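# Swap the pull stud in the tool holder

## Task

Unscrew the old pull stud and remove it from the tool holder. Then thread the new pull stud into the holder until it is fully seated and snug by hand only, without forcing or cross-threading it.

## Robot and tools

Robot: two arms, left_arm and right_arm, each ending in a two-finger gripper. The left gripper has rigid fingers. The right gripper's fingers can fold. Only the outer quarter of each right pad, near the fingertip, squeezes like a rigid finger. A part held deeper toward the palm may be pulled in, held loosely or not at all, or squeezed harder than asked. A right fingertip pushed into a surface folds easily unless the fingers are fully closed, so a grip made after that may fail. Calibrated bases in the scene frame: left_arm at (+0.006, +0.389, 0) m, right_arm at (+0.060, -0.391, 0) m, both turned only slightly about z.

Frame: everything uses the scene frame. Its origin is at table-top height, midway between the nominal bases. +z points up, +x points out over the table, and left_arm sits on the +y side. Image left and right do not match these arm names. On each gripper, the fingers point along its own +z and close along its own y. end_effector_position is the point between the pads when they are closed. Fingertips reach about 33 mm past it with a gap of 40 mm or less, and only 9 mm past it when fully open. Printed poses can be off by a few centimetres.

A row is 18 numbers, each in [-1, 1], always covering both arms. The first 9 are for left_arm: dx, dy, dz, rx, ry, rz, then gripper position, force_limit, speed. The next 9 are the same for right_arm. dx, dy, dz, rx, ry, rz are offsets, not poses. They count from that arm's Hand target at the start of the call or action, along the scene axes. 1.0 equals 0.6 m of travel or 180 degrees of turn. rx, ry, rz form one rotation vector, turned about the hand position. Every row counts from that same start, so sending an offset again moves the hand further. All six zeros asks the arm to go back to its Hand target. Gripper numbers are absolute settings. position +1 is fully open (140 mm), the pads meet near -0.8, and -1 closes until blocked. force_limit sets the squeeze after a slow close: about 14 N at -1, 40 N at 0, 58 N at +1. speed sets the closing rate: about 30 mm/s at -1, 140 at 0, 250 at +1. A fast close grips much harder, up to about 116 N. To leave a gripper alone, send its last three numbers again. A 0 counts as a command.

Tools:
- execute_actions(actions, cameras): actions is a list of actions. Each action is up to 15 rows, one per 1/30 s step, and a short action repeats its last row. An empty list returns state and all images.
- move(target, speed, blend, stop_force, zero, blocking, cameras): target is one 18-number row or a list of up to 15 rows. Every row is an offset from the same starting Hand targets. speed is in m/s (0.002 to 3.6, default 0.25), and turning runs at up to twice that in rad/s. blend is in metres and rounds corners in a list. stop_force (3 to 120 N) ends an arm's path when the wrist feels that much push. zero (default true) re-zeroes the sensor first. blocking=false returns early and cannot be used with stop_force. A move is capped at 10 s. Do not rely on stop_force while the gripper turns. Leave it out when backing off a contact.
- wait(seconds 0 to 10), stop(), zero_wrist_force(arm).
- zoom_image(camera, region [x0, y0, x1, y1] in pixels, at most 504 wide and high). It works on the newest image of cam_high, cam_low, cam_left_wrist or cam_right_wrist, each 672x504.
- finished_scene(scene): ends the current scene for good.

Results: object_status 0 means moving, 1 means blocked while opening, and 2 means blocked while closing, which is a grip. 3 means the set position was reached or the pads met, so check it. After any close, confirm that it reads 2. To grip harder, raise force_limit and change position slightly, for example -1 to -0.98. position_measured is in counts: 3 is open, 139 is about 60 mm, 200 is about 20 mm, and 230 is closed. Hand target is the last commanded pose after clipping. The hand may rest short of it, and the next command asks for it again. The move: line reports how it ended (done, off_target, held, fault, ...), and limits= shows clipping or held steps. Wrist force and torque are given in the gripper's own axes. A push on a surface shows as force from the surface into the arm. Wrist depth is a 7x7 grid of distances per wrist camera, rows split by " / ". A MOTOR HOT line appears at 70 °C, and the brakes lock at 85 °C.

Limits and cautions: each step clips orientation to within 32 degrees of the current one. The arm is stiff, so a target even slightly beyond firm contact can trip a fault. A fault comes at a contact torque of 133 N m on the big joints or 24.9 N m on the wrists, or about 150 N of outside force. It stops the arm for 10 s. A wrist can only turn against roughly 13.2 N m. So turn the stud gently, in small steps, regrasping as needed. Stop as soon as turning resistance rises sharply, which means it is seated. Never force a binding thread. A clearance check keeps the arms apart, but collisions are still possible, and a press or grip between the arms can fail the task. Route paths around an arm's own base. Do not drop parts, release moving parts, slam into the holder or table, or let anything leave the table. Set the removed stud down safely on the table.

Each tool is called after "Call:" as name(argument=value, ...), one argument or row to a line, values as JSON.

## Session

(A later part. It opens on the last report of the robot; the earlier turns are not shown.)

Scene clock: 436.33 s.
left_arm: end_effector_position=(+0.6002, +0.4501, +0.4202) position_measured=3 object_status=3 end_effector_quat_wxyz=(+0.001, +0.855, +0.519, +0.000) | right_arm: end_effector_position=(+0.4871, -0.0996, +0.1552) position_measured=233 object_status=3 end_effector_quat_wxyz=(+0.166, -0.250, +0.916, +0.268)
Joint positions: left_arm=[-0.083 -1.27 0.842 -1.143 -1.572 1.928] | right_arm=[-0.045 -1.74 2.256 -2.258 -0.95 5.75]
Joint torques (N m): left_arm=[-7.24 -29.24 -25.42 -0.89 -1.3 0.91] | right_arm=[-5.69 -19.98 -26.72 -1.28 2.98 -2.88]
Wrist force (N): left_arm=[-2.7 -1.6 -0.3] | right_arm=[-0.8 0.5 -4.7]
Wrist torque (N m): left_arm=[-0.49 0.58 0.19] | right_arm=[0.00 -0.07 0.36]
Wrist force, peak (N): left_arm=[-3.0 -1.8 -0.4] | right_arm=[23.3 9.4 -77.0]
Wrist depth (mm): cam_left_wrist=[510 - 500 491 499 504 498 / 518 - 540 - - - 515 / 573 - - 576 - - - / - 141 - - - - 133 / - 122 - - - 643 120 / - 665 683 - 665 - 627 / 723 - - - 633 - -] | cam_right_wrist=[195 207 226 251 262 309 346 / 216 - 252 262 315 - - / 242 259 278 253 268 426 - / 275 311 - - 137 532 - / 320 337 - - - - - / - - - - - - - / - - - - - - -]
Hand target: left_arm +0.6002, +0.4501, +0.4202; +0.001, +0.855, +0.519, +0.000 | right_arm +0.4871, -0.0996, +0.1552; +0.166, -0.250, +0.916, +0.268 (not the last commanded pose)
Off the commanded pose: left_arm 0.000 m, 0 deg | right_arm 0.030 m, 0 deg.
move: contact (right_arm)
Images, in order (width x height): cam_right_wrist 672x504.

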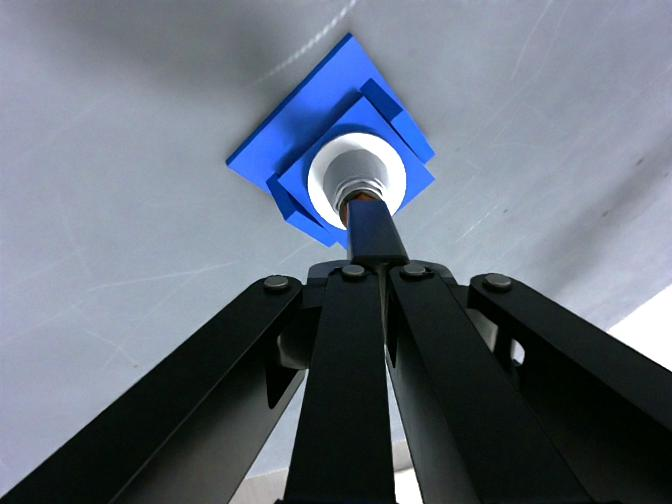

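Call:
move(
  target=[
    [0,0,0,0,0,0,1,1,1,-0.00113,-0.00381,0.00535,0,0,0,-0.9,-0.5,0],
    [0,0,0,0,0,0,1,1,1,-0.00113,-0.00381,0.00535,0,0,0,-0.32,-0.5,0],
    [0,0,0,0,0,0,1,1,1,0.00423,0.0143,-0.02007,0,0,0,-0.32,-0.5,0],
  ],
  cameras=["cam_right_wrist"],
  speed=0.03,
)

Call:
zoom_image(
  camera="cam_right_wrist",
  region=[270, 160, 460, 300],
)

Scene clock: 448.20 s.
left_arm: end_effector_position=(+0.6002, +0.4501, +0.4202) position_measured=3 object_status=3 end_effector_quat_wxyz=(+0.001, +0.855, +0.519, +0.000) | right_arm: end_effector_position=(+0.4895, -0.0910, +0.1430) position_measured=169 object_status=3 end_effector_quat_wxyz=(+0.166, -0.250, +0.916, +0.268)
Joint positions: left_arm=[-0.083 -1.27 0.842 -1.143 -1.572 1.928] | right_arm=[-0.022 -1.704 2.268 -2.322 -0.954 5.778]
Joint torques (N m): left_arm=[-7.42 -29.81 -24.57 -0.92 -1.12 0.86] | right_arm=[-5.92 -23.5 -24.54 -1.84 0.33 -2.97]
Wrist force (N): left_arm=[-2.4 -1.7 -0.1] | right_arm=[0.8 0.2 -1.5]
Wrist torque (N m): left_arm=[-0.51 0.51 0.19] | right_arm=[0.00 -0.08 0.29]
Wrist force, peak (N): left_arm=[-3.0 -1.9 -0.3] | right_arm=[-0.5 0.4 -4.8]
Wrist depth (mm): cam_left_wrist=[504 498 502 492 501 - 500 / 546 520 - - - - 524 / 580 - - 558 541 - 551 / - 132 588 589 - - 127 / - 122 606 645 636 648 120 / - - - 636 679 639 - / 732 - - - 703 737 -] | cam_right_wrist=[182 196 219 232 267 290 330 / 203 215 247 251 300 352 389 / 221 - 269 239 261 408 506 / 262 - 301 128 141 526 752 / - - - - - - 84 / - - - - - - - / - - - 956 - - -]
Hand target: left_arm +0.6002, +0.4501, +0.4202; +0.001, +0.855, +0.519, +0.000 | right_arm +0.4896, -0.0911, +0.1432; +0.166, -0.250, +0.916, +0.268
Off the commanded pose: left_arm 0.000 m, 0 deg | right_arm 0.000 m, 0 deg.
move: done
Images, in order (width x height): cam_right_wrist 672x504.

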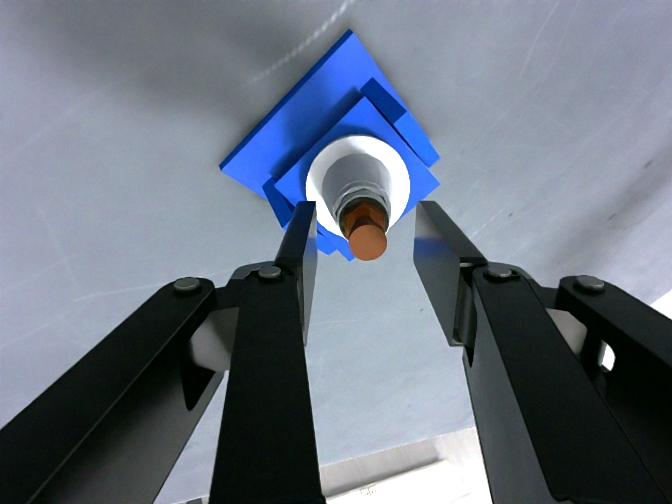

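Scaled by 2.653 from the camera's 672x504 image, which has a finer 960x720 frame.

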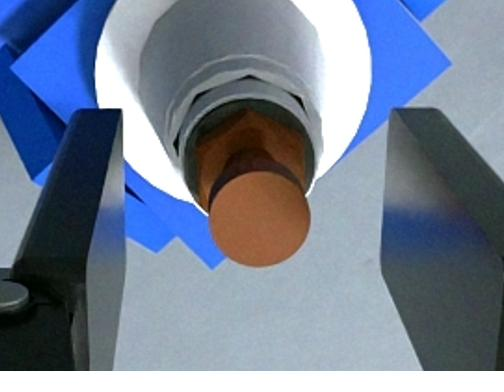

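Call:
move(
  target=[0,0,0,0,0,0,1,1,1,0.00226,0.00763,-0.0107,0,0,0,-0.32,-0.5,0],
  cameras=["cam_right_wrist"],
  speed=0.03,
)

Call:
zoom_image(
  camera="cam_right_wrist",
  region=[270, 160, 460, 300],
)

Scene clock: 459.60 s.
left_arm: end_effector_position=(+0.6002, +0.4501, +0.4202) position_measured=3 object_status=3 end_effector_quat_wxyz=(+0.001, +0.855, +0.519, +0.000) | right_arm: end_effector_position=(+0.4909, -0.0864, +0.1366) position_measured=169 object_status=3 end_effector_quat_wxyz=(+0.166, -0.250, +0.916, +0.268) end_effector_velocity=(-0.001, +0.000, +0.001) end_effector_angular_velocity=(+0.001, +0.002, +0.000)
Joint positions: left_arm=[-0.083 -1.27 0.842 -1.143 -1.572 1.928] | right_arm=[-0.009 -1.684 2.273 -2.355 -0.957 5.793]
Joint velocities: left_arm=[within noise] | right_arm=[-0.001 -0.002 -0.001 0.006 0.001 -0.001]
Joint torques (N m): left_arm=[-6.92 -29.2 -24.28 -1.03 -1.1 0.78] | right_arm=[-5.13 -24.68 -19.24 -1.61 -0.24 -1]
Wrist force (N): left_arm=[-2.7 -1.7 -0.4] | right_arm=[0.5 0.2 -1.4]
Wrist torque (N m): left_arm=[-0.50 0.57 0.20] | right_arm=[-0.01 -0.02 0.29]
Wrist force, peak (N): left_arm=[-3.0 -1.9 -0.4] | right_arm=[1.0 0.1 -1.8]
Wrist depth (mm): cam_left_wrist=[504 508 498 501 497 498 500 / - 522 545 528 529 514 - / 558 553 - - - - - / 580 141 576 597 - - 133 / - 141 - 648 - 652 120 / - 691 - - 695 - - / 735 701 - - 663 - -] | cam_right_wrist=[180 - 206 225 264 281 316 / 195 216 234 241 277 - 394 / - 238 255 231 242 - - / - 263 - 128 140 - - / - - 86 - - - 84 / - - - - - - - / - - - 1792 - - -]
Hand target: left_arm +0.6002, +0.4501, +0.4202; +0.001, +0.855, +0.519, +0.000 | right_arm +0.4910, -0.0865, +0.1367; +0.166, -0.250, +0.916, +0.268
Off the commanded pose: left_arm 0.000 m, 0 deg | right_arm 0.000 m, 0 deg.
move: done
Images, in order (width x height): cam_right_wrist 672x504.

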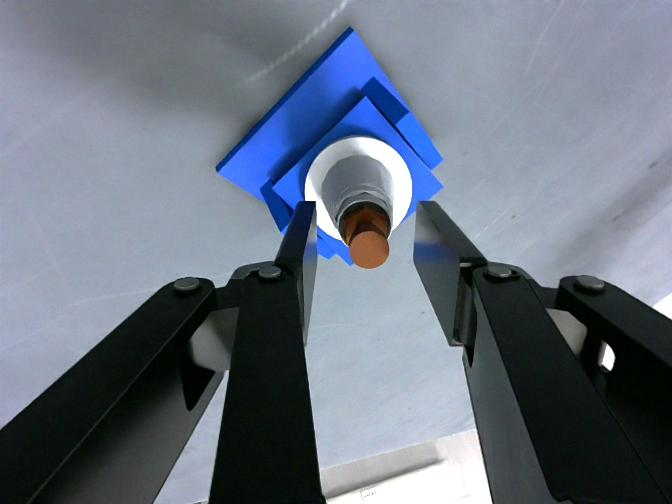

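Scaled by 2.653 from the camera's 672x504 image, which has a finer 960x720 frame.

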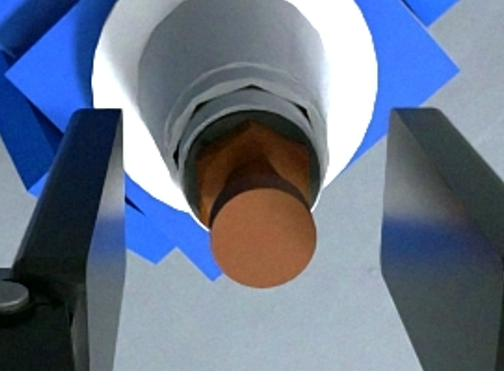

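Call:
move(
  target=[0,0,0,0,0,0,1,1,1,0.00028,0.00095,-0.00134,0,0,0,-0.32,-0.5,0],
  speed=0.005,
)

Call:
execute_actions(
  actions=[
    [[0,0,0,0,0,0,1,1,1,0,0,0,0,0,0,-1,0,-1]],
    [[0,0,0,0,0,0,1,1,1,0,0,0,0,0,0,-1,0,-1]],
    [[0,0,0,0,0,0,1,1,1,0,0,0,0,0,0,-1,0,-1]],
  ],
  cameras=["cam_right_wrist"],
)

Call:
zoom_image(
  camera="cam_right_wrist",
  region=[270, 160, 460, 300],
)

Scene clock: 475.83 s.
left_arm: end_effector_position=(+0.6002, +0.4501, +0.4202) position_measured=3 object_status=3 end_effector_quat_wxyz=(+0.001, +0.855, +0.519, +0.000) | right_arm: end_effector_position=(+0.4912, -0.0859, +0.1359) position_measured=169 object_status=3 end_effector_quat_wxyz=(+0.166, -0.250, +0.916, +0.268)
Joint positions: left_arm=[-0.083 -1.27 0.842 -1.143 -1.572 1.928] | right_arm=[-0.008 -1.681 2.274 -2.359 -0.957 5.795]
Joint torques (N m): left_arm=[-6.49 -30.12 -23.91 -0.98 -1.03 0.85] | right_arm=[4.51 -12.16 -13.61 -4.09 -0.62 2.07]
Wrist force (N): left_arm=[-2.4 -1.7 -0.5] | right_arm=[0.7 0.1 -1.0]
Wrist torque (N m): left_arm=[-0.49 0.52 0.20] | right_arm=[-0.02 -0.05 0.29]
Wrist force, peak (N): left_arm=[-3.3 -1.4 -0.3] | right_arm=[1.1 0.1 -1.6]
Wrist depth (mm): cam_left_wrist=[- 512 508 495 497 499 505 / - 515 497 505 524 537 514 / - - 573 566 550 557 562 / - 141 608 572 608 586 133 / - 617 627 - 643 - 120 / - - - - 701 - - / - - - 728 721 - -] | cam_right_wrist=[179 189 206 225 246 - - / 199 209 232 241 310 - - / 215 244 260 231 238 - 509 / 258 282 293 130 140 107 625 / 279 - 86 - - - 84 / - - - 597 - - - / - - - - - - -]
Hand target: left_arm +0.6002, +0.4501, +0.4202; +0.001, +0.855, +0.519, +0.000 | right_arm +0.4912, -0.0859, +0.1359; +0.166, -0.250, +0.916, +0.268
Off the commanded pose: left_arm 0.000 m, 0 deg | right_arm 0.000 m, 0 deg.
move: done

Scene clock: 477.53 s.
left_arm: end_effector_position=(+0.6002, +0.4501, +0.4202) position_measured=3 object_status=3 end_effector_quat_wxyz=(+0.001, +0.855, +0.519, +0.000) | right_arm: end_effector_position=(+0.4912, -0.0859, +0.1359) position_measured=207 object_status=2 end_effector_quat_wxyz=(+0.166, -0.250, +0.916, +0.268)
Joint positions: left_arm=[-0.083 -1.27 0.842 -1.143 -1.572 1.928] | right_arm=[-0.008 -1.681 2.274 -2.359 -0.957 5.795]
Joint torques (N m): left_arm=[-7.05 -30.27 -23.22 -1.02 -1.08 0.76] | right_arm=[-3.95 -16.03 -15.72 -1.48 2.04 -2.48]
Wrist force (N): left_arm=[-2.6 -1.7 -0.3] | right_arm=[2.7 0.0 -16.5]
Wrist torque (N m): left_arm=[-0.50 0.57 0.20] | right_arm=[0.02 0.00 0.13]
Wrist force, peak (N): left_arm=[-3.0 -1.7 -0.3] | right_arm=[2.7 -0.8 -17.4]
Wrist depth (mm): cam_left_wrist=[- 507 502 502 495 - - / 517 526 577 530 522 - 535 / 562 566 - 585 559 - 583 / - 141 569 586 - - 133 / - 131 - 658 - - 120 / - 681 - 663 701 - - / - - - 683 703 - -] | cam_right_wrist=[179 190 207 225 252 277 - / 198 211 230 240 272 343 380 / - 243 257 231 250 - 534 / 250 - 303 152 - - - / 283 - 86 - - - 1024 / - - - - - - - / - - - - - - -]
Hand target: left_arm +0.6002, +0.4501, +0.4202; +0.001, +0.855, +0.519, +0.000 | right_arm +0.4912, -0.0859, +0.1359; +0.166, -0.250, +0.916, +0.268
Off the commanded pose: left_arm 0.000 m, 0 deg | right_arm 0.000 m, 0 deg.
Images, in order (width x height): cam_right_wrist 672x504.

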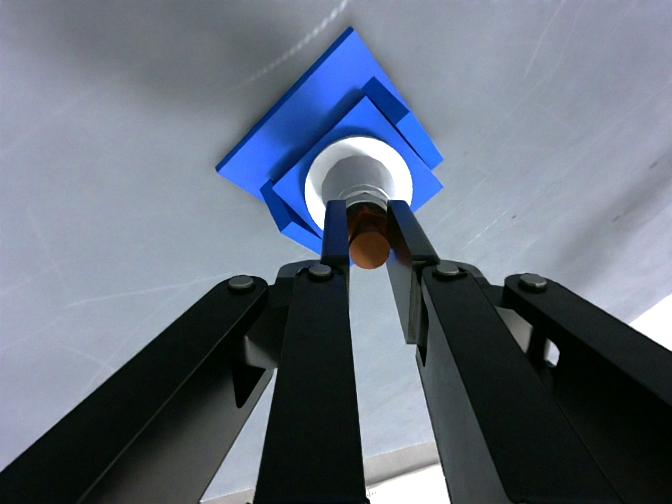

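Scaled by 2.653 from the camera's 672x504 image, which has a finer 960x720 frame.

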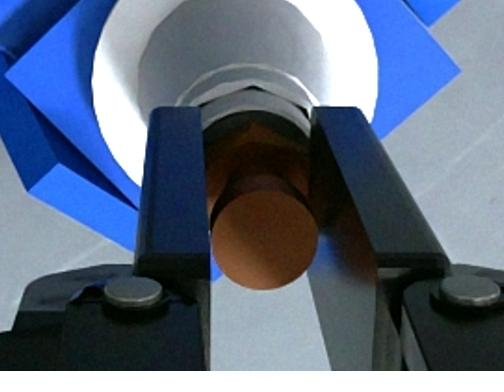

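Call:
move(
  target=[0,0,0,0,0,0,1,1,1,-0.00005,-0.00016,0.00022,-0.0282,-0.0953,0.1338,-1,0,-1],
  cameras=["cam_right_wrist"],
  speed=0.15,
)

Call:
zoom_image(
  camera="cam_right_wrist",
  region=[270, 160, 460, 300],
)

Scene clock: 494.53 s.
left_arm: end_effector_position=(+0.6002, +0.4501, +0.4202) position_measured=3 object_status=3 end_effector_quat_wxyz=(+0.001, +0.855, +0.519, +0.000) | right_arm: end_effector_position=(+0.4911, -0.0860, +0.1361) position_measured=207 object_status=2 end_effector_quat_wxyz=(+0.229, -0.478, +0.820, +0.216)
Joint positions: left_arm=[-0.083 -1.27 0.842 -1.143 -1.572 1.928] | right_arm=[-0.008 -1.681 2.273 -2.357 -0.957 5.27]
Joint torques (N m): left_arm=[-7.23 -29.67 -22.97 -1.01 -0.9 0.8] | right_arm=[-3.63 -11.48 -26.15 -1.76 3.38 0.78]
Wrist force (N): left_arm=[-2.7 -1.5 0.0] | right_arm=[-0.3 -1.8 -2.7]
Wrist torque (N m): left_arm=[-0.46 0.58 0.20] | right_arm=[0.13 0.03 0.31]
Wrist force, peak (N): left_arm=[-3.1 -1.5 -0.7] | right_arm=[3.2 0.1 -18.3]
Wrist depth (mm): cam_left_wrist=[499 507 - 501 - 509 - / 570 515 - 519 - 522 532 / 568 - 568 - 557 572 558 / - 141 - - - - 132 / - 122 - - 634 - 120 / - - 643 - 681 - - / - - 723 - 614 - -] | cam_right_wrist=[200 204 215 - 230 234 244 / 231 238 239 238 247 269 287 / 272 300 276 232 245 333 - / - 334 - - - - - / - - 86 - - - - / - - - - - - - / - - - - - - -]
Hand target: left_arm +0.6002, +0.4501, +0.4202; +0.001, +0.855, +0.519, +0.000 | right_arm +0.4911, -0.0860, +0.1361; +0.229, -0.478, +0.820, +0.216
Off the commanded pose: left_arm 0.000 m, 0 deg | right_arm 0.000 m, 0 deg.
move: done
Images, in order (width x height): cam_right_wrist 672x504.

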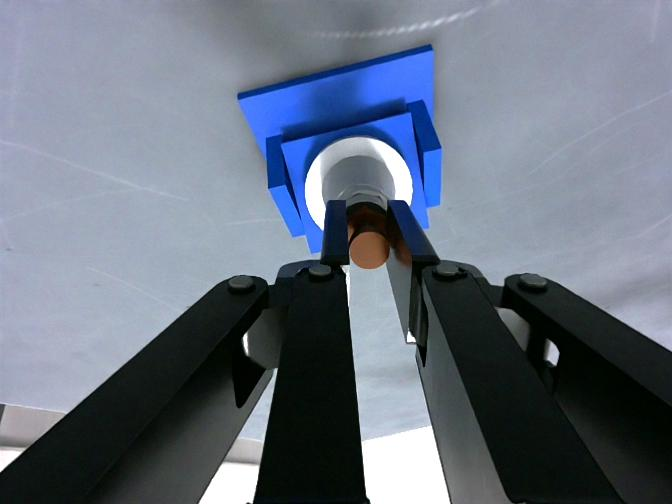

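Scaled by 2.653 from the camera's 672x504 image, which has a finer 960x720 frame.

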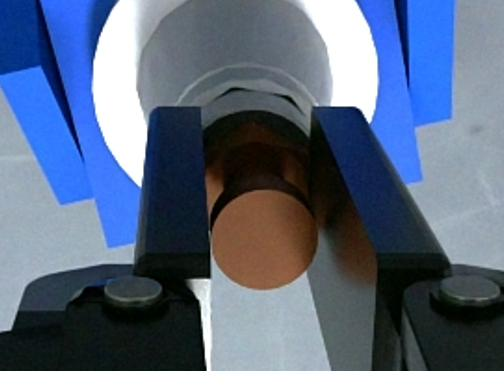

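Call:
move(
  target=[
    [0,0,0,0,0,0,1,1,1,-0.00014,-0.00048,0.00067,-0.0845,-0.286,0.4015,-1,0,-1],
    [0,0,0,0,0,0,1,1,1,-0.00028,-0.00095,0.00134,-0.169,-0.572,0.803,-1,0,-1],
    [0,0,0,0,0,0,1,1,1,-0.00042,-0.00143,0.00201,0.0845,0.286,-0.4015,-1,0,-1],
    [0,0,0,0,0,0,1,1,1,-0.00056,-0.0019,0.00268,0,0,0,-1,0,-1],
  ],
  cameras=["cam_right_wrist"],
  speed=0.4,
  blend=0.02,
)

Call:
zoom_image(
  camera="cam_right_wrist",
  region=[270, 160, 460, 300],
)

Scene clock: 512.17 s.
left_arm: end_effector_position=(+0.6002, +0.4501, +0.4202) position_measured=3 object_status=3 end_effector_quat_wxyz=(+0.001, +0.855, +0.519, +0.000) | right_arm: end_effector_position=(+0.4908, -0.0872, +0.1377) position_measured=207 object_status=2 end_effector_quat_wxyz=(+0.229, -0.478, +0.820, +0.216)
Joint positions: left_arm=[-0.083 -1.27 0.842 -1.143 -1.572 1.928] | right_arm=[-0.011 -1.686 2.271 -2.349 -0.956 -1.017]
Joint torques (N m): left_arm=[-5.94 -29.35 -22.51 -1.07 -0.73 0.72] | right_arm=[1.75 -9.07 -23.55 -4.11 1.68 -2.18]
Wrist force (N): left_arm=[-2.7 -1.7 -0.5] | right_arm=[-0.2 -2.1 -2.1]
Wrist torque (N m): left_arm=[-0.51 0.57 0.20] | right_arm=[0.03 0.07 0.31]
Wrist force, peak (N): left_arm=[-3.1 -1.9 -0.3] | right_arm=[-0.9 -3.3 -8.6]
Wrist depth (mm): cam_left_wrist=[502 487 480 494 - 493 509 / - 528 542 509 - 520 519 / 573 554 551 - 580 563 - / - 141 565 614 595 - 133 / - 123 - 673 621 - 120 / - 681 - - 671 - - / - 735 730 - 626 - -] | cam_right_wrist=[198 206 211 219 223 229 238 / - 240 252 244 250 270 - / - 280 273 233 254 - - / - 348 - - - - - / - - 86 - - - - / - - - - - - - / - - - - - - -]
Hand target: left_arm +0.6002, +0.4501, +0.4202; +0.001, +0.855, +0.519, +0.000 | right_arm +0.4908, -0.0871, +0.1377; +0.229, -0.478, +0.820, +0.216
Off the commanded pose: left_arm 0.000 m, 0 deg | right_arm 0.000 m, 0 deg.
move: done
Images, in order (width x height): cam_right_wrist 672x504.

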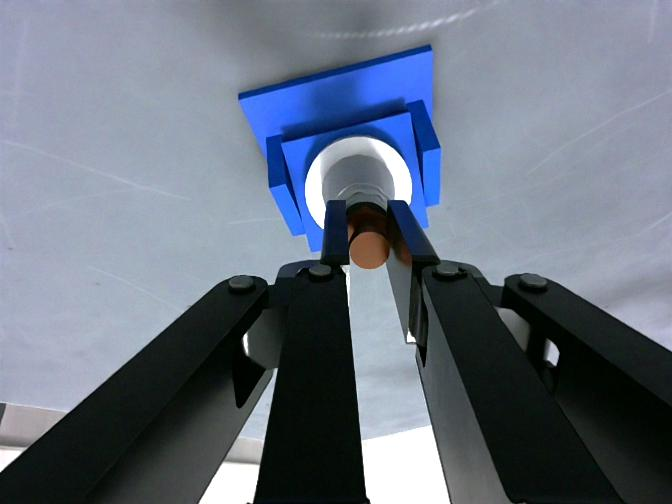

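Scaled by 2.653 from the camera's 672x504 image, which has a finer 960x720 frame.

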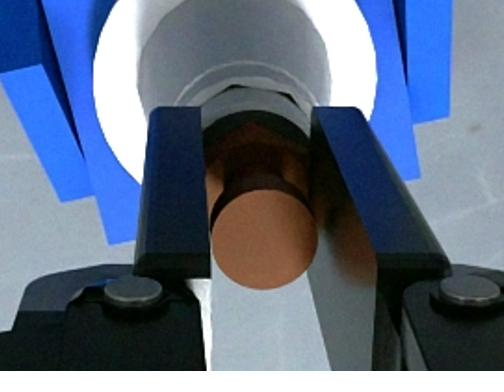

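Call:
move(
  target=[
    [0,0,0,0,0,0,1,1,1,-0.00014,-0.00048,0.00067,-0.0845,-0.286,0.4015,-1,0,-1],
    [0,0,0,0,0,0,1,1,1,-0.00028,-0.00095,0.00134,-0.169,-0.572,0.803,-1,0,-1],
    [0,0,0,0,0,0,1,1,1,-0.00044,-0.0015,0.00212,0.0704,0.2384,-0.3346,-1,0,-1],
  ],
  cameras=["cam_right_wrist"],
  speed=0.5,
  blend=0.02,
)

Call:
zoom_image(
  camera="cam_right_wrist",
  region=[270, 160, 460, 300],
)

Scene clock: 523.30 s.
left_arm: end_effector_position=(+0.6002, +0.4501, +0.4202) position_measured=3 object_status=3 end_effector_quat_wxyz=(+0.001, +0.855, +0.519, +0.000) | right_arm: end_effector_position=(+0.4905, -0.0881, +0.1390) position_measured=207 object_status=2 end_effector_quat_wxyz=(+0.051, +0.120, +0.942, +0.310)
Joint positions: left_arm=[-0.083 -1.27 0.842 -1.143 -1.572 1.928] | right_arm=[-0.013 -1.691 2.271 -2.344 -0.957 -5.991]
Joint torques (N m): left_arm=[-5.92 -29.57 -21.53 -1.14 -0.68 0.75] | right_arm=[3.94 -8.23 -26.86 -4.24 0.24 -2.45]
Wrist force (N): left_arm=[-2.5 -1.6 -0.2] | right_arm=[-0.2 1.3 -1.7]
Wrist torque (N m): left_arm=[-0.47 0.54 0.19] | right_arm=[-0.08 -0.20 0.20]
Wrist force, peak (N): left_arm=[-2.9 -2.0 -0.3] | right_arm=[-2.3 -3.3 -9.4]
Wrist depth (mm): cam_left_wrist=[502 - 501 - 499 478 492 / 545 - - 523 524 497 529 / - 570 558 - - - 547 / - 141 - - - - 126 / - 122 636 - 673 - 120 / - - 661 - 685 683 - / - - - - 656 - -] | cam_right_wrist=[186 207 228 - - 349 490 / 195 211 242 244 - - 540 / 203 223 253 234 - - - / 214 234 266 - - - 683 / - - 86 - - - - / - - - - - - - / - - - - - - -]
Hand target: left_arm +0.6002, +0.4501, +0.4202; +0.001, +0.855, +0.519, +0.000 | right_arm +0.4905, -0.0880, +0.1389; +0.051, +0.120, +0.942, +0.310
Off the commanded pose: left_arm 0.000 m, 0 deg | right_arm 0.000 m, 0 deg.
move: done
Images, in order (width x height): cam_right_wrist 672x504.

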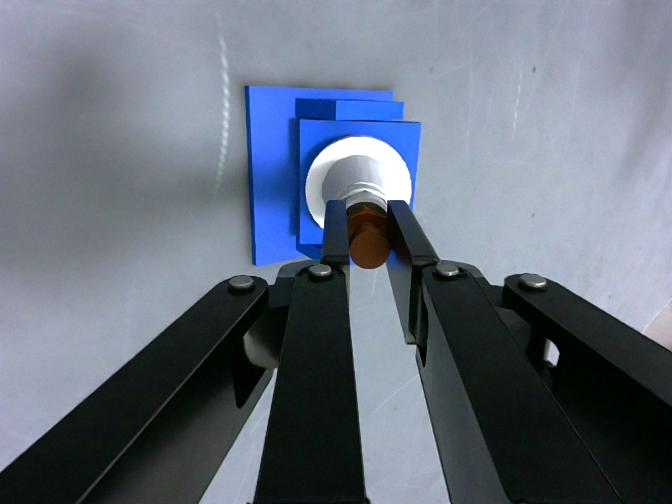

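Scaled by 2.653 from the camera's 672x504 image, which has a finer 960x720 frame.

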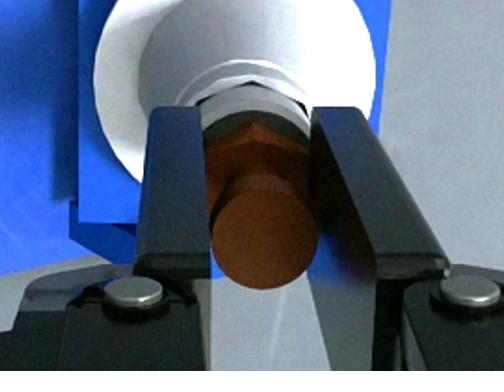

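Call:
zoom_image(
  camera="cam_right_wrist",
  region=[325, 170, 400, 230],
)

Scaled by 6.720 from the camera's 672x504 image, which has a finer 960x720 frame.

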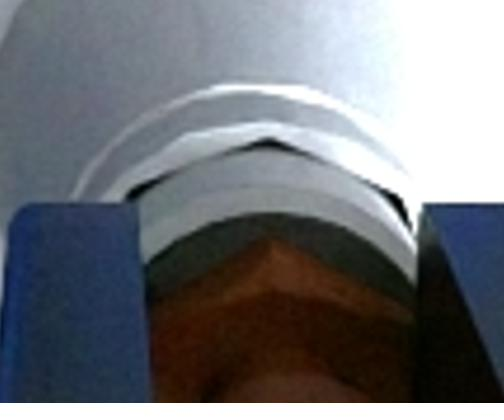

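Call:
move(
  target=[
    [0,0,0,0,0,0,1,1,1,0,0,0,0,0,0,-0.32,0,-0.5],
    [0,0,0,0,0,0,1,1,1,0,0,0,0.0845,0.286,-0.4015,-0.32,0,-0.5],
    [0,0,0,0,0,0,1,1,1,0,0,0,0.169,0.572,-0.803,-0.32,0,-0.5],
    [0,0,0,0,0,0,1,1,1,0,0,0,-0.0845,-0.286,0.4015,-0.32,0,-0.5],
    [0,0,0,0,0,0,1,1,1,0,0,0,0,0,0,-0.32,0,-0.5],
    [0,0,0,0,0,0,1,1,1,0,0,0,0.0845,0.286,-0.4015,-0.32,0,-0.5],
    [0,0,0,0,0,0,1,1,1,0,0,0,0.169,0.572,-0.803,-0.32,0,-0.5],
    [0,0,0,0,0,0,1,1,1,0,0,0,-0.0845,-0.286,0.4015,-0.32,0,-0.5],
    [0,0,0,0,0,0,1,1,1,0,0,0,-0.0563,-0.1907,0.2677,-0.32,0,-0.5],
  ],
  cameras=["cam_right_wrist"],
  speed=0.9,
  blend=[0,0.02,0.02,0.02,0.02,0.02,0.02,0.02,0],
)

Call:
zoom_image(
  camera="cam_right_wrist",
  region=[270, 160, 460, 300],
)

Scene clock: 566.33 s.
left_arm: end_effector_position=(+0.6002, +0.4501, +0.4202) position_measured=3 object_status=3 end_effector_quat_wxyz=(+0.001, +0.855, +0.519, +0.000) | right_arm: end_effector_position=(+0.4905, -0.0881, +0.1389) position_measured=169 object_status=3 end_effector_quat_wxyz=(+0.199, -0.367, +0.875, +0.244)
Joint positions: left_arm=[-0.083 -1.27 0.842 -1.143 -1.572 1.928] | right_arm=[-0.014 -1.69 2.271 -2.343 -0.956 5.525]
Joint torques (N m): left_arm=[-5.34 -29.81 -21.44 -1.35 -0.47 0.86] | right_arm=[-0.83 -17.26 -16.7 -1.75 2.6 1.67]
Wrist force (N): left_arm=[-2.6 -1.6 -0.3] | right_arm=[0.2 0.2 -1.7]
Wrist torque (N m): left_arm=[-0.46 0.56 0.19] | right_arm=[-0.03 0.07 0.43]
Wrist force, peak (N): left_arm=[-3.1 -2.0 -0.1] | right_arm=[0.0 1.0 -2.5]
Wrist depth (mm): cam_left_wrist=[502 500 505 - 496 515 - / 531 517 542 530 519 525 523 / 570 568 561 565 - 568 588 / - 141 594 - - - 132 / - 152 611 - - 643 120 / - - - - 699 - - / - - - 779 647 - -] | cam_right_wrist=[190 193 - 225 235 252 - / 208 229 240 245 247 322 328 / 238 252 272 234 256 382 408 / - 318 - 151 140 432 521 / - - 86 509 - - 84 / - - - 702 - - - / - - - 1961 - - -]
Hand target: left_arm +0.6002, +0.4501, +0.4202; +0.001, +0.855, +0.519, +0.000 | right_arm +0.4905, -0.0880, +0.1389; +0.199, -0.367, +0.875, +0.244
Off the commanded pose: left_arm 0.000 m, 0 deg | right_arm 0.000 m, 0 deg.
move: done
Images, in order (width x height): cam_right_wrist 672x504.

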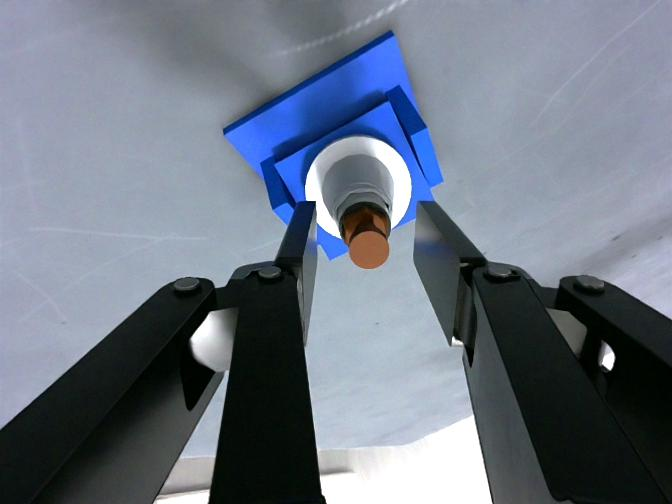

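Scaled by 2.653 from the camera's 672x504 image, which has a finer 960x720 frame.

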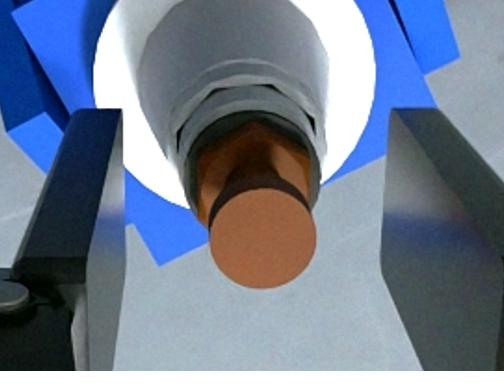

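Call:
move(
  target=[
    [0,0,0,0,0,0,1,1,1,0,0,0,0,0,0,-1,0,-1],
    [0,0,0,0,0,0,1,1,1,-0.00014,-0.00048,0.00067,-0.0845,-0.286,0.4015,-1,0,-1],
    [0,0,0,0,0,0,1,1,1,-0.00028,-0.00095,0.00134,-0.169,-0.572,0.803,-1,0,-1],
    [0,0,0,0,0,0,1,1,1,-0.00042,-0.00143,0.00201,0.0845,0.286,-0.4015,-1,0,-1],
    [0,0,0,0,0,0,1,1,1,-0.00056,-0.0019,0.00268,0,0,0,-1,0,-1],
  ],
  cameras=[],
  speed=0.5,
  blend=[0,0.02,0.02,0.02,0],
)

Call:
move(
  target=[
    [0,0,0,0,0,0,1,1,1,-0.00014,-0.00048,0.00067,-0.0845,-0.286,0.4015,-1,0,-1],
    [0,0,0,0,0,0,1,1,1,-0.00028,-0.00095,0.00134,-0.169,-0.572,0.803,-1,0,-1],
    [0,0,0,0,0,0,1,1,1,-0.00042,-0.00143,0.00201,0.0845,0.286,-0.4015,-1,0,-1],
    [0,0,0,0,0,0,1,1,1,-0.00047,-0.00159,0.00223,0.0563,0.1907,-0.2677,-1,0,-1],
  ],
  cameras=["cam_right_wrist"],
  speed=0.5,
  blend=[0.02,0.02,0.02,0],
)

Call:
zoom_image(
  camera="cam_right_wrist",
  region=[270, 160, 460, 300],
)

Scene clock: 585.17 s.
left_arm: end_effector_position=(+0.6002, +0.4501, +0.4202) position_measured=3 object_status=3 end_effector_quat_wxyz=(+0.001, +0.855, +0.519, +0.000) | right_arm: end_effector_position=(+0.4902, -0.0892, +0.1406) position_measured=207 object_status=2 end_effector_quat_wxyz=(+0.199, -0.367, +0.875, +0.244)
Joint positions: left_arm=[-0.083 -1.27 0.842 -1.143 -1.572 1.928] | right_arm=[-0.017 -1.695 2.269 -2.334 -0.955 -0.761]
Joint torques (N m): left_arm=[-4.25 -29.6 -21.7 -1.33 -0.23 0.84] | right_arm=[4.71 -8.16 -20.42 -4.01 1.11 -2.56]
Wrist force (N): left_arm=[-2.3 -1.7 -0.3] | right_arm=[-0.2 -2.0 -5.2]
Wrist torque (N m): left_arm=[-0.49 0.50 0.19] | right_arm=[0.01 -0.05 0.30]
Wrist force, peak (N): left_arm=[-3.1 -2.0 -0.4] | right_arm=[2.1 3.1 -17.1]
Wrist depth (mm): cam_left_wrist=[502 - 499 488 481 500 - / 512 528 - 518 512 554 530 / 563 562 555 558 550 575 555 / - 141 594 - - - 133 / - 141 661 631 - 619 120 / - 685 669 663 695 665 - / - 749 732 - 687 - -] | cam_right_wrist=[186 200 213 227 248 254 294 / 218 226 244 246 274 306 339 / 239 253 259 237 255 - 441 / - - - - 420 - - / - - 86 - - - - / - - - - - - - / - - - - - - -]
Hand target: left_arm +0.6002, +0.4501, +0.4202; +0.001, +0.855, +0.519, +0.000 | right_arm +0.4902, -0.0892, +0.1406; +0.199, -0.367, +0.875, +0.244
Off the commanded pose: left_arm 0.000 m, 0 deg | right_arm 0.000 m, 0 deg.
move: done
No camera images: "cameras" was empty.

Scene clock: 591.00 s.
left_arm: end_effector_position=(+0.6002, +0.4501, +0.4202) position_measured=3 object_status=3 end_effector_quat_wxyz=(+0.001, +0.855, +0.519, +0.000) | right_arm: end_effector_position=(+0.4899, -0.0902, +0.1419) position_measured=207 object_status=2 end_effector_quat_wxyz=(+0.051, +0.120, +0.942, +0.310)
Joint positions: left_arm=[-0.083 -1.27 0.842 -1.143 -1.572 1.928] | right_arm=[-0.018 -1.7 2.269 -2.329 -0.956 -5.998]
Joint torques (N m): left_arm=[-4.33 -30.02 -22.2 -1.37 -0.14 0.8] | right_arm=[4.07 -6.33 -25.67 -3.86 0.01 -2.46]
Wrist force (N): left_arm=[-2.8 -1.6 -0.1] | right_arm=[0.2 2.8 -6.6]
Wrist torque (N m): left_arm=[-0.49 0.61 0.20] | right_arm=[-0.05 -0.16 0.21]
Wrist force, peak (N): left_arm=[-3.2 -1.7 -0.3] | right_arm=[-0.9 1.7 -17.9]
Wrist depth (mm): cam_left_wrist=[- 509 - 499 501 507 500 / 541 534 529 526 511 530 522 / 553 - 536 555 - 551 568 / - 131 - 609 594 - 133 / - 141 - - - 639 120 / - - - - 730 - - / - 712 730 735 706 - 723] | cam_right_wrist=[188 210 222 282 309 371 - / 198 212 252 248 303 - - / 206 225 262 238 - - - / 217 237 267 - - 455 - / 220 - 86 - - - - / - - - - - - - / - - - - - - -]
Hand target: left_arm +0.6002, +0.4501, +0.4202; +0.001, +0.855, +0.519, +0.000 | right_arm +0.4899, -0.0901, +0.1419; +0.051, +0.120, +0.942, +0.310
Off the commanded pose: left_arm 0.000 m, 0 deg | right_arm 0.000 m, 0 deg.
move: done
Images, in order (width x height): cam_right_wrist 672x504.

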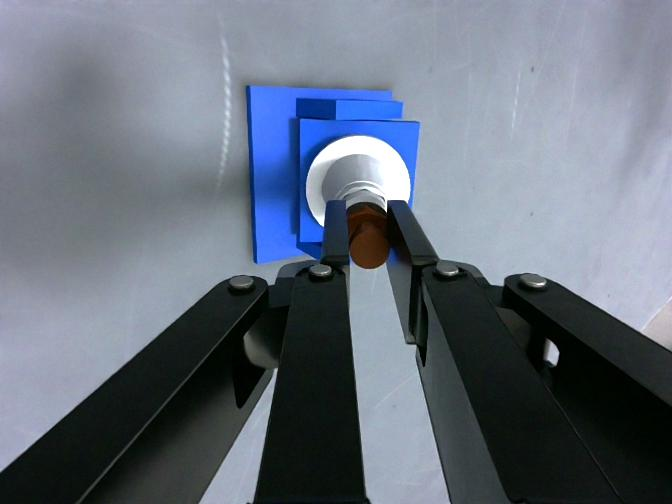

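Scaled by 2.653 from the camera's 672x504 image, which has a finer 960x720 frame.

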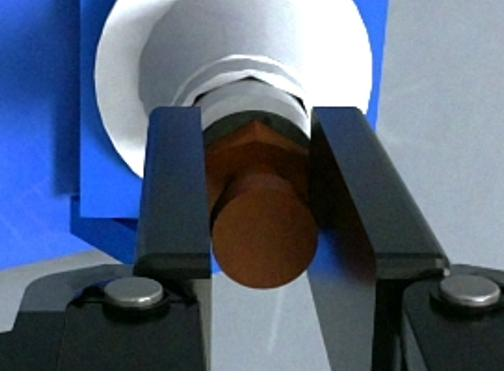

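Call:
move(
  target=[
    [0,0,0,0,0,0,1,1,1,0,0,0,0,0,0,-0.32,0,-0.5],
    [0,0,0,0,0,0,1,1,1,0,0,0,0.0845,0.286,-0.4015,-0.32,0,-0.5],
    [0,0,0,0,0,0,1,1,1,0,0,0,0.169,0.572,-0.803,-0.32,0,-0.5],
    [0,0,0,0,0,0,1,1,1,0,0,0,-0.0845,-0.286,0.4015,-0.32,0,-0.5],
    [0,0,0,0,0,0,1,1,1,0,0,0,0,0,0,-0.32,0,-0.5],
    [0,0,0,0,0,0,1,1,1,0,0,0,0.0845,0.286,-0.4015,-0.32,0,-0.5],
    [0,0,0,0,0,0,1,1,1,0,0,0,0.169,0.572,-0.803,-0.32,0,-0.5],
    [0,0,0,0,0,0,1,1,1,0,0,0,-0.0845,-0.286,0.4015,-0.32,0,-0.5],
    [0,0,0,0,0,0,1,1,1,0,0,0,-0.0563,-0.1907,0.2677,-0.32,0,-0.5],
  ],
  cameras=["cam_right_wrist"],
  speed=0.9,
  blend=[0,0.02,0.02,0.02,0.02,0.02,0.02,0.02,0],
)

Call:
zoom_image(
  camera="cam_right_wrist",
  region=[270, 160, 460, 300],
)

Call:
move(
  target=[
    [0,0,0,0,0,0,1,1,1,0,0,0,0,0,0,-1,0,-1],
    [0,0,0,0,0,0,1,1,1,-0.00014,-0.00048,0.00067,-0.0845,-0.286,0.4015,-1,0,-1],
    [0,0,0,0,0,0,1,1,1,-0.00028,-0.00095,0.00134,-0.169,-0.572,0.803,-1,0,-1],
    [0,0,0,0,0,0,1,1,1,-0.00042,-0.00143,0.00201,0.0845,0.286,-0.4015,-1,0,-1],
    [0,0,0,0,0,0,1,1,1,-0.00056,-0.0019,0.00268,0,0,0,-1,0,-1],
  ],
  cameras=[],
  speed=0.5,
  blend=[0,0.02,0.02,0.02,0],
)

Call:
move(
  target=[
    [0,0,0,0,0,0,1,1,1,-0.00014,-0.00048,0.00067,-0.0845,-0.286,0.4015,-1,0,-1],
    [0,0,0,0,0,0,1,1,1,-0.00028,-0.00095,0.00134,-0.169,-0.572,0.803,-1,0,-1],
    [0,0,0,0,0,0,1,1,1,-0.00042,-0.00143,0.00201,0.0845,0.286,-0.4015,-1,0,-1],
    [0,0,0,0,0,0,1,1,1,-0.00047,-0.00159,0.00223,0.0563,0.1907,-0.2677,-1,0,-1],
  ],
  cameras=["cam_right_wrist"],
  speed=0.5,
  blend=[0.02,0.02,0.02,0],
)

Call:
zoom_image(
  camera="cam_right_wrist",
  region=[270, 160, 460, 300],
)

Scene clock: 611.50 s.
left_arm: end_effector_position=(+0.6002, +0.4501, +0.4202) position_measured=3 object_status=3 end_effector_quat_wxyz=(+0.001, +0.855, +0.519, +0.000) | right_arm: end_effector_position=(+0.4899, -0.0901, +0.1419) position_measured=169 object_status=3 end_effector_quat_wxyz=(+0.199, -0.367, +0.875, +0.244)
Joint positions: left_arm=[-0.083 -1.27 0.842 -1.143 -1.572 1.928] | right_arm=[-0.019 -1.7 2.268 -2.327 -0.955 5.518]
Joint torques (N m): left_arm=[-3.7 -29.31 -21.44 -1.52 -0.06 0.88] | right_arm=[-1.1 -17.13 -16.92 -1.81 2.61 1.55]
Wrist force (N): left_arm=[-3.0 -1.6 -0.4] | right_arm=[0.9 0.0 -1.4]
Wrist torque (N m): left_arm=[-0.48 0.65 0.20] | right_arm=[-0.05 -0.07 0.44]
Wrist force, peak (N): left_arm=[-3.1 -1.9 -0.6] | right_arm=[0.5 2.7 -6.5]
Wrist depth (mm): cam_left_wrist=[508 - 491 485 499 498 516 / - 539 539 524 518 - - / 563 - 540 551 525 - 558 / - 132 - 595 - - 133 / - 122 - 622 633 - 120 / - - 710 - 685 693 - / - - - - 650 - -] | cam_right_wrist=[192 200 214 233 243 261 278 / 217 231 244 248 275 315 352 / 240 270 273 238 254 - - / - - - 128 140 - 617 / 335 - 86 - - - 85 / - - - - - - - / - - - - - - -]
Hand target: left_arm +0.6002, +0.4501, +0.4202; +0.001, +0.855, +0.519, +0.000 | right_arm +0.4899, -0.0901, +0.1419; +0.199, -0.367, +0.875, +0.244
Off the commanded pose: left_arm 0.000 m, 0 deg | right_arm 0.000 m, 0 deg.
move: done
Images, in order (width x height): cam_right_wrist 672x504.

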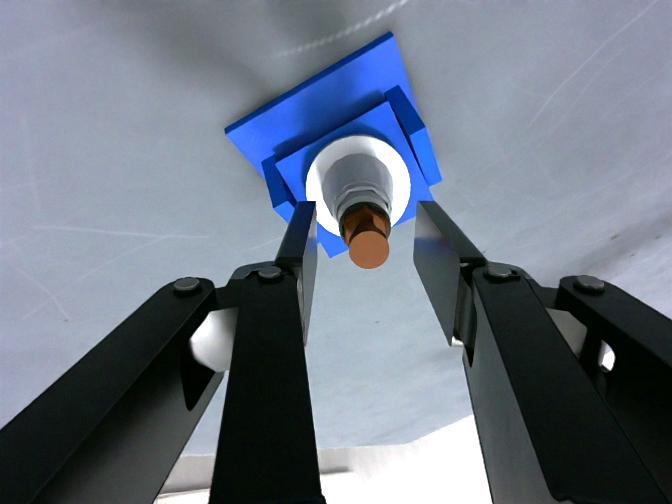

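Scaled by 2.653 from the camera's 672x504 image, which has a finer 960x720 frame.

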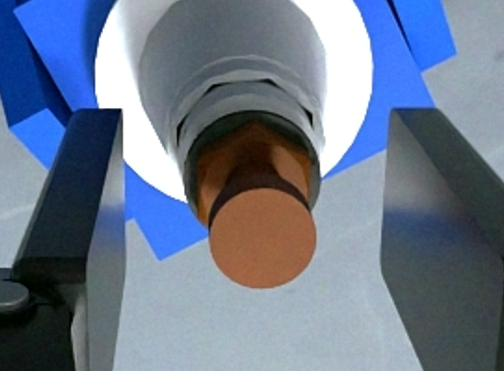

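Scene clock: 619.63 s.
left_arm: end_effector_position=(+0.6002, +0.4501, +0.4202) position_measured=3 object_status=3 end_effector_quat_wxyz=(+0.001, +0.855, +0.519, +0.000) | right_arm: end_effector_position=(+0.4896, -0.0913, +0.1435) position_measured=207 object_status=2 end_effector_quat_wxyz=(+0.199, -0.367, +0.875, +0.244)
Joint positions: left_arm=[-0.083 -1.27 0.842 -1.143 -1.572 1.928] | right_arm=[-0.022 -1.704 2.267 -2.319 -0.954 -0.768]
Joint torques (N m): left_arm=[-2.59 -30.08 -22.56 -1.66 0.07 0.86] | right_arm=[4.5 -7.73 -21.65 -4.06 0.95 -2.53]
Wrist force (N): left_arm=[-2.8 -1.7 -0.3] | right_arm=[-0.4 -1.5 -4.6]
Wrist torque (N m): left_arm=[-0.50 0.61 0.20] | right_arm=[0.01 -0.10 0.30]
Wrist force, peak (N): left_arm=[-3.0 -1.8 -0.6] | right_arm=[-3.3 -0.5 -13.5]
Wrist depth (mm): cam_left_wrist=[501 - - 497 - - - / 535 530 525 488 525 525 515 / 559 555 573 591 566 - 566 / - 141 592 605 589 - 126 / - 123 - 621 - - 120 / - - - - 710 - - / - - - - 648 - -] | cam_right_wrist=[193 200 216 227 245 260 285 / 220 236 246 252 274 306 333 / 249 - 272 240 256 375 - / 287 - 338 - 123 436 - / 367 - 86 - - - - / - - - - - - - / - - - - - - -]
Hand target: left_arm +0.6002, +0.4501, +0.4202; +0.001, +0.855, +0.519, +0.000 | right_arm +0.4896, -0.0913, +0.1435; +0.199, -0.367, +0.875, +0.244
Off the commanded pose: left_arm 0.000 m, 0 deg | right_arm 0.000 m, 0 deg.
move: done
No camera images: "cameras" was empty.

Scene clock: 625.47 s.
left_arm: end_effector_position=(+0.6002, +0.4501, +0.4202) position_measured=3 object_status=3 end_effector_quat_wxyz=(+0.001, +0.855, +0.519, +0.000) | right_arm: end_effector_position=(+0.4893, -0.0922, +0.1449) position_measured=207 object_status=2 end_effector_quat_wxyz=(+0.051, +0.120, +0.942, +0.310)
Joint positions: left_arm=[-0.083 -1.27 0.842 -1.143 -1.572 1.928] | right_arm=[-0.024 -1.709 2.266 -2.313 -0.955 -6.005]
Joint torques (N m): left_arm=[-3.13 -29.88 -21.51 -1.64 0.14 0.76] | right_arm=[4.9 -7.99 -27.56 -4.28 0.97 -2.47]
Wrist force (N): left_arm=[-2.7 -1.4 -0.4] | right_arm=[-0.8 -0.7 -2.7]
Wrist torque (N m): left_arm=[-0.44 0.57 0.20] | right_arm=[-0.02 -0.20 0.21]
Wrist force, peak (N): left_arm=[-2.9 -2.0 -0.4] | right_arm=[-3.2 0.0 -14.9]
Wrist depth (mm): cam_left_wrist=[- 496 500 499 - 509 - / 529 - - - 544 536 524 / 553 - - - 550 546 546 / - 140 - - 594 - 115 / - 122 656 - 611 - 115 / - - - - 614 - - / 739 - - - 601 - -] | cam_right_wrist=[191 209 234 266 323 - - / 200 221 247 251 325 408 - / 209 - 264 242 244 - - / 220 253 266 - - 548 594 / 226 - 86 - - - - / - - - - - - - / - - - - - - -]
Hand target: left_arm +0.6002, +0.4501, +0.4202; +0.001, +0.855, +0.519, +0.000 | right_arm +0.4893, -0.0922, +0.1448; +0.051, +0.120, +0.942, +0.310
Off the commanded pose: left_arm 0.000 m, 0 deg | right_arm 0.000 m, 0 deg.
move: done
Images, in order (width x height): cam_right_wrist 672x504.

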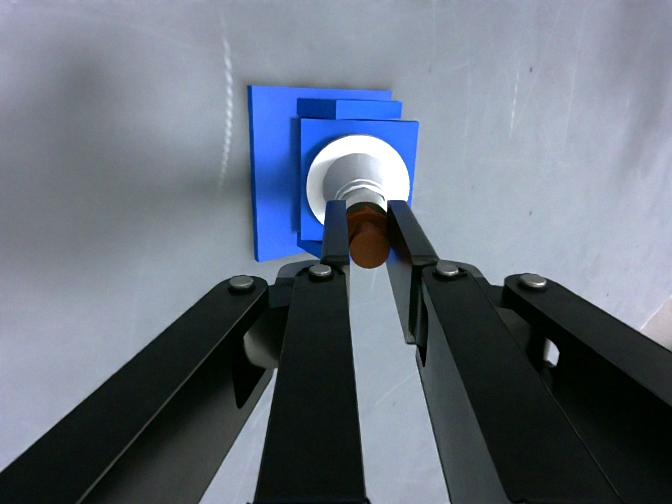

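Scaled by 2.653 from the camera's 672x504 image, which has a finer 960x720 frame.

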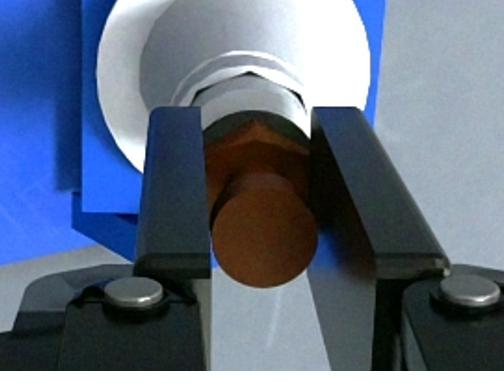

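Call:
move(
  target=[0,0,0,0,0,0,1,1,1,-0.00085,-0.00286,0.00402,0,0,0,-1,0,-1],
  cameras=["cam_right_wrist"],
  speed=0.003,
  stop_force=7,
)

Scene clock: 631.57 s.
left_arm: end_effector_position=(+0.6002, +0.4501, +0.4202) position_measured=3 object_status=3 end_effector_quat_wxyz=(+0.001, +0.855, +0.519, +0.000) | right_arm: end_effector_position=(+0.4888, -0.0940, +0.1473) position_measured=207 object_status=2 end_effector_quat_wxyz=(+0.051, +0.120, +0.942, +0.310)
Joint positions: left_arm=[-0.083 -1.27 0.842 -1.143 -1.572 1.928] | right_arm=[-0.029 -1.716 2.264 -2.301 -0.954 -6.011]
Joint torques (N m): left_arm=[-2.79 -30.08 -21.36 -1.7 0.19 0.78] | right_arm=[1.14 -12.12 -25.27 -4.82 3.28 -0.91]
Wrist force (N): left_arm=[-3.0 -1.5 -0.1] | right_arm=[1.0 -0.2 -0.8]
Wrist torque (N m): left_arm=[-0.45 0.65 0.20] | right_arm=[0.01 -0.17 0.34]
Wrist force, peak (N): left_arm=[-3.1 -1.7 -0.3] | right_arm=[-1.0 -0.7 -3.8]
Wrist depth (mm): cam_left_wrist=[- - 509 512 499 - - / 532 - 508 529 - 525 534 / 573 - - - - 555 551 / - 141 594 - 553 - 126 / - 122 634 - - - 120 / - - 691 - 617 685 - / - - - - 714 728 -] | cam_right_wrist=[192 210 242 273 318 386 - / 201 221 251 255 316 445 - / - 228 269 244 243 524 576 / 221 248 267 - - - - / 229 - 86 - - - - / - - - - - - - / - - - - - - -]
Hand target: left_arm +0.6002, +0.4501, +0.4202; +0.001, +0.855, +0.519, +0.000 | right_arm +0.4888, -0.0940, +0.1473; +0.051, +0.120, +0.942, +0.310
Off the commanded pose: left_arm 0.000 m, 0 deg | right_arm 0.000 m, 0 deg.
move: done
Images, in order (width x height): cam_right_wrist 672x504.

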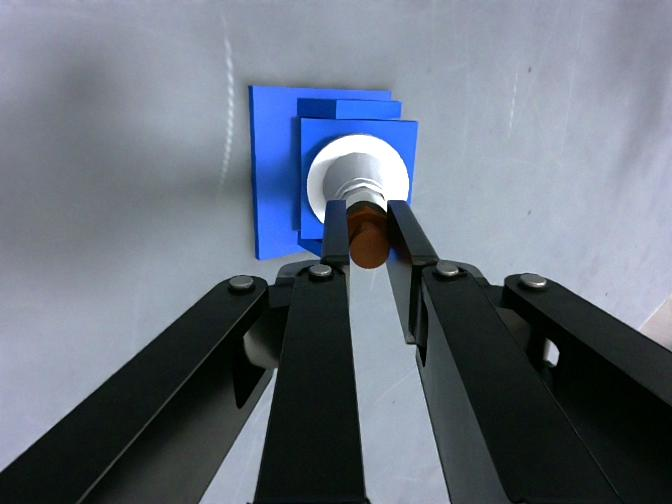

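Call:
move(
  target=[0,0,0,0,0,0,1,1,1,-0.0197,-0.0667,0.0937,0,0,0,-1,0,-1],
  cameras=["cam_right_wrist","cam_high"],
  speed=0.1,
)

Call:
zoom_image(
  camera="cam_right_wrist",
  region=[310, 110, 430, 200],
)

Call:
zoom_image(
  camera="cam_high",
  region=[300, 140, 400, 270],
)

Scene clock: 637.13 s.
left_arm: end_effector_position=(+0.6002, +0.4501, +0.4202) position_measured=3 object_status=3 end_effector_quat_wxyz=(+0.001, +0.855, +0.519, +0.000) | right_arm: end_effector_position=(+0.4770, -0.1340, +0.2035) position_measured=207 object_status=2 end_effector_quat_wxyz=(+0.051, +0.120, +0.942, +0.310)
Joint positions: left_arm=[-0.083 -1.27 0.842 -1.143 -1.572 1.928] | right_arm=[-0.143 -1.863 2.191 -2 -0.938 -6.15]
Joint torques (N m): left_arm=[-1.64 -29.56 -21.98 -1.73 0.26 0.83] | right_arm=[0.5 -12.02 -17.02 -1.89 0.95 1.85]
Wrist force (N): left_arm=[-2.7 -1.7 -0.1] | right_arm=[1.1 -0.4 -1.2]
Wrist torque (N m): left_arm=[-0.50 0.57 0.20] | right_arm=[-0.02 -0.17 0.20]
Wrist force, peak (N): left_arm=[-3.0 -2.0 -0.7] | right_arm=[1.2 -0.6 -2.6]
Wrist depth (mm): cam_left_wrist=[516 506 481 501 504 499 - / - 529 - 526 525 528 532 / 558 - - 561 - 553 - / - 141 - - 586 585 132 / - 122 - - - - 120 / - - 701 - 667 - 659 / - - - - 701 - -] | cam_right_wrist=[242 253 312 - 388 - - / - 271 308 325 - - - / - 284 318 283 - - 805 / 269 298 341 - - - 933 / 282 - 86 - - - - / - - - - - - - / - - - - - - -]
Hand target: left_arm +0.6002, +0.4501, +0.4202; +0.001, +0.855, +0.519, +0.000 | right_arm +0.4770, -0.1340, +0.2035; +0.051, +0.120, +0.942, +0.310
Off the commanded pose: left_arm 0.000 m, 0 deg | right_arm 0.000 m, 0 deg.
move: done
Images, in order (width x height): cam_high 672x504, cam_right_wrist 672x504.

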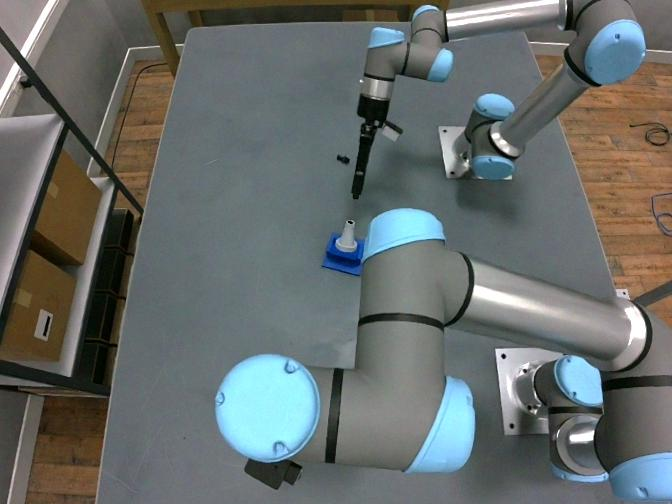

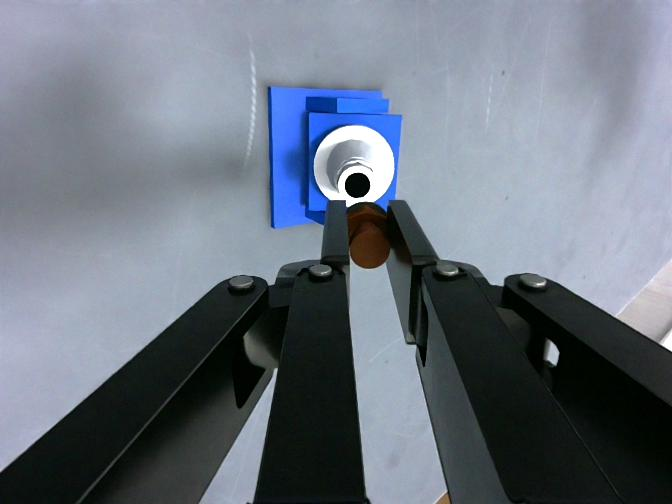

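Scaled by 4.200 from the camera's 672x504 image, which has a finer 960x720 frame.

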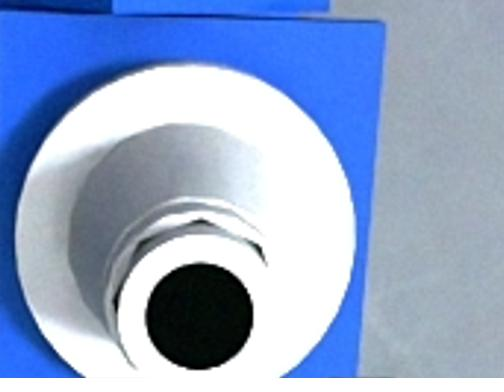

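Scaled by 3.877 from the camera's 672x504 image, which has a finer 960x720 frame.

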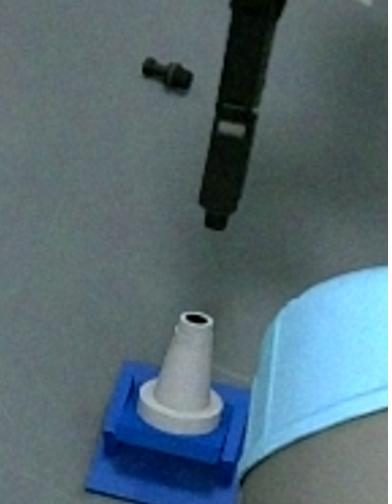

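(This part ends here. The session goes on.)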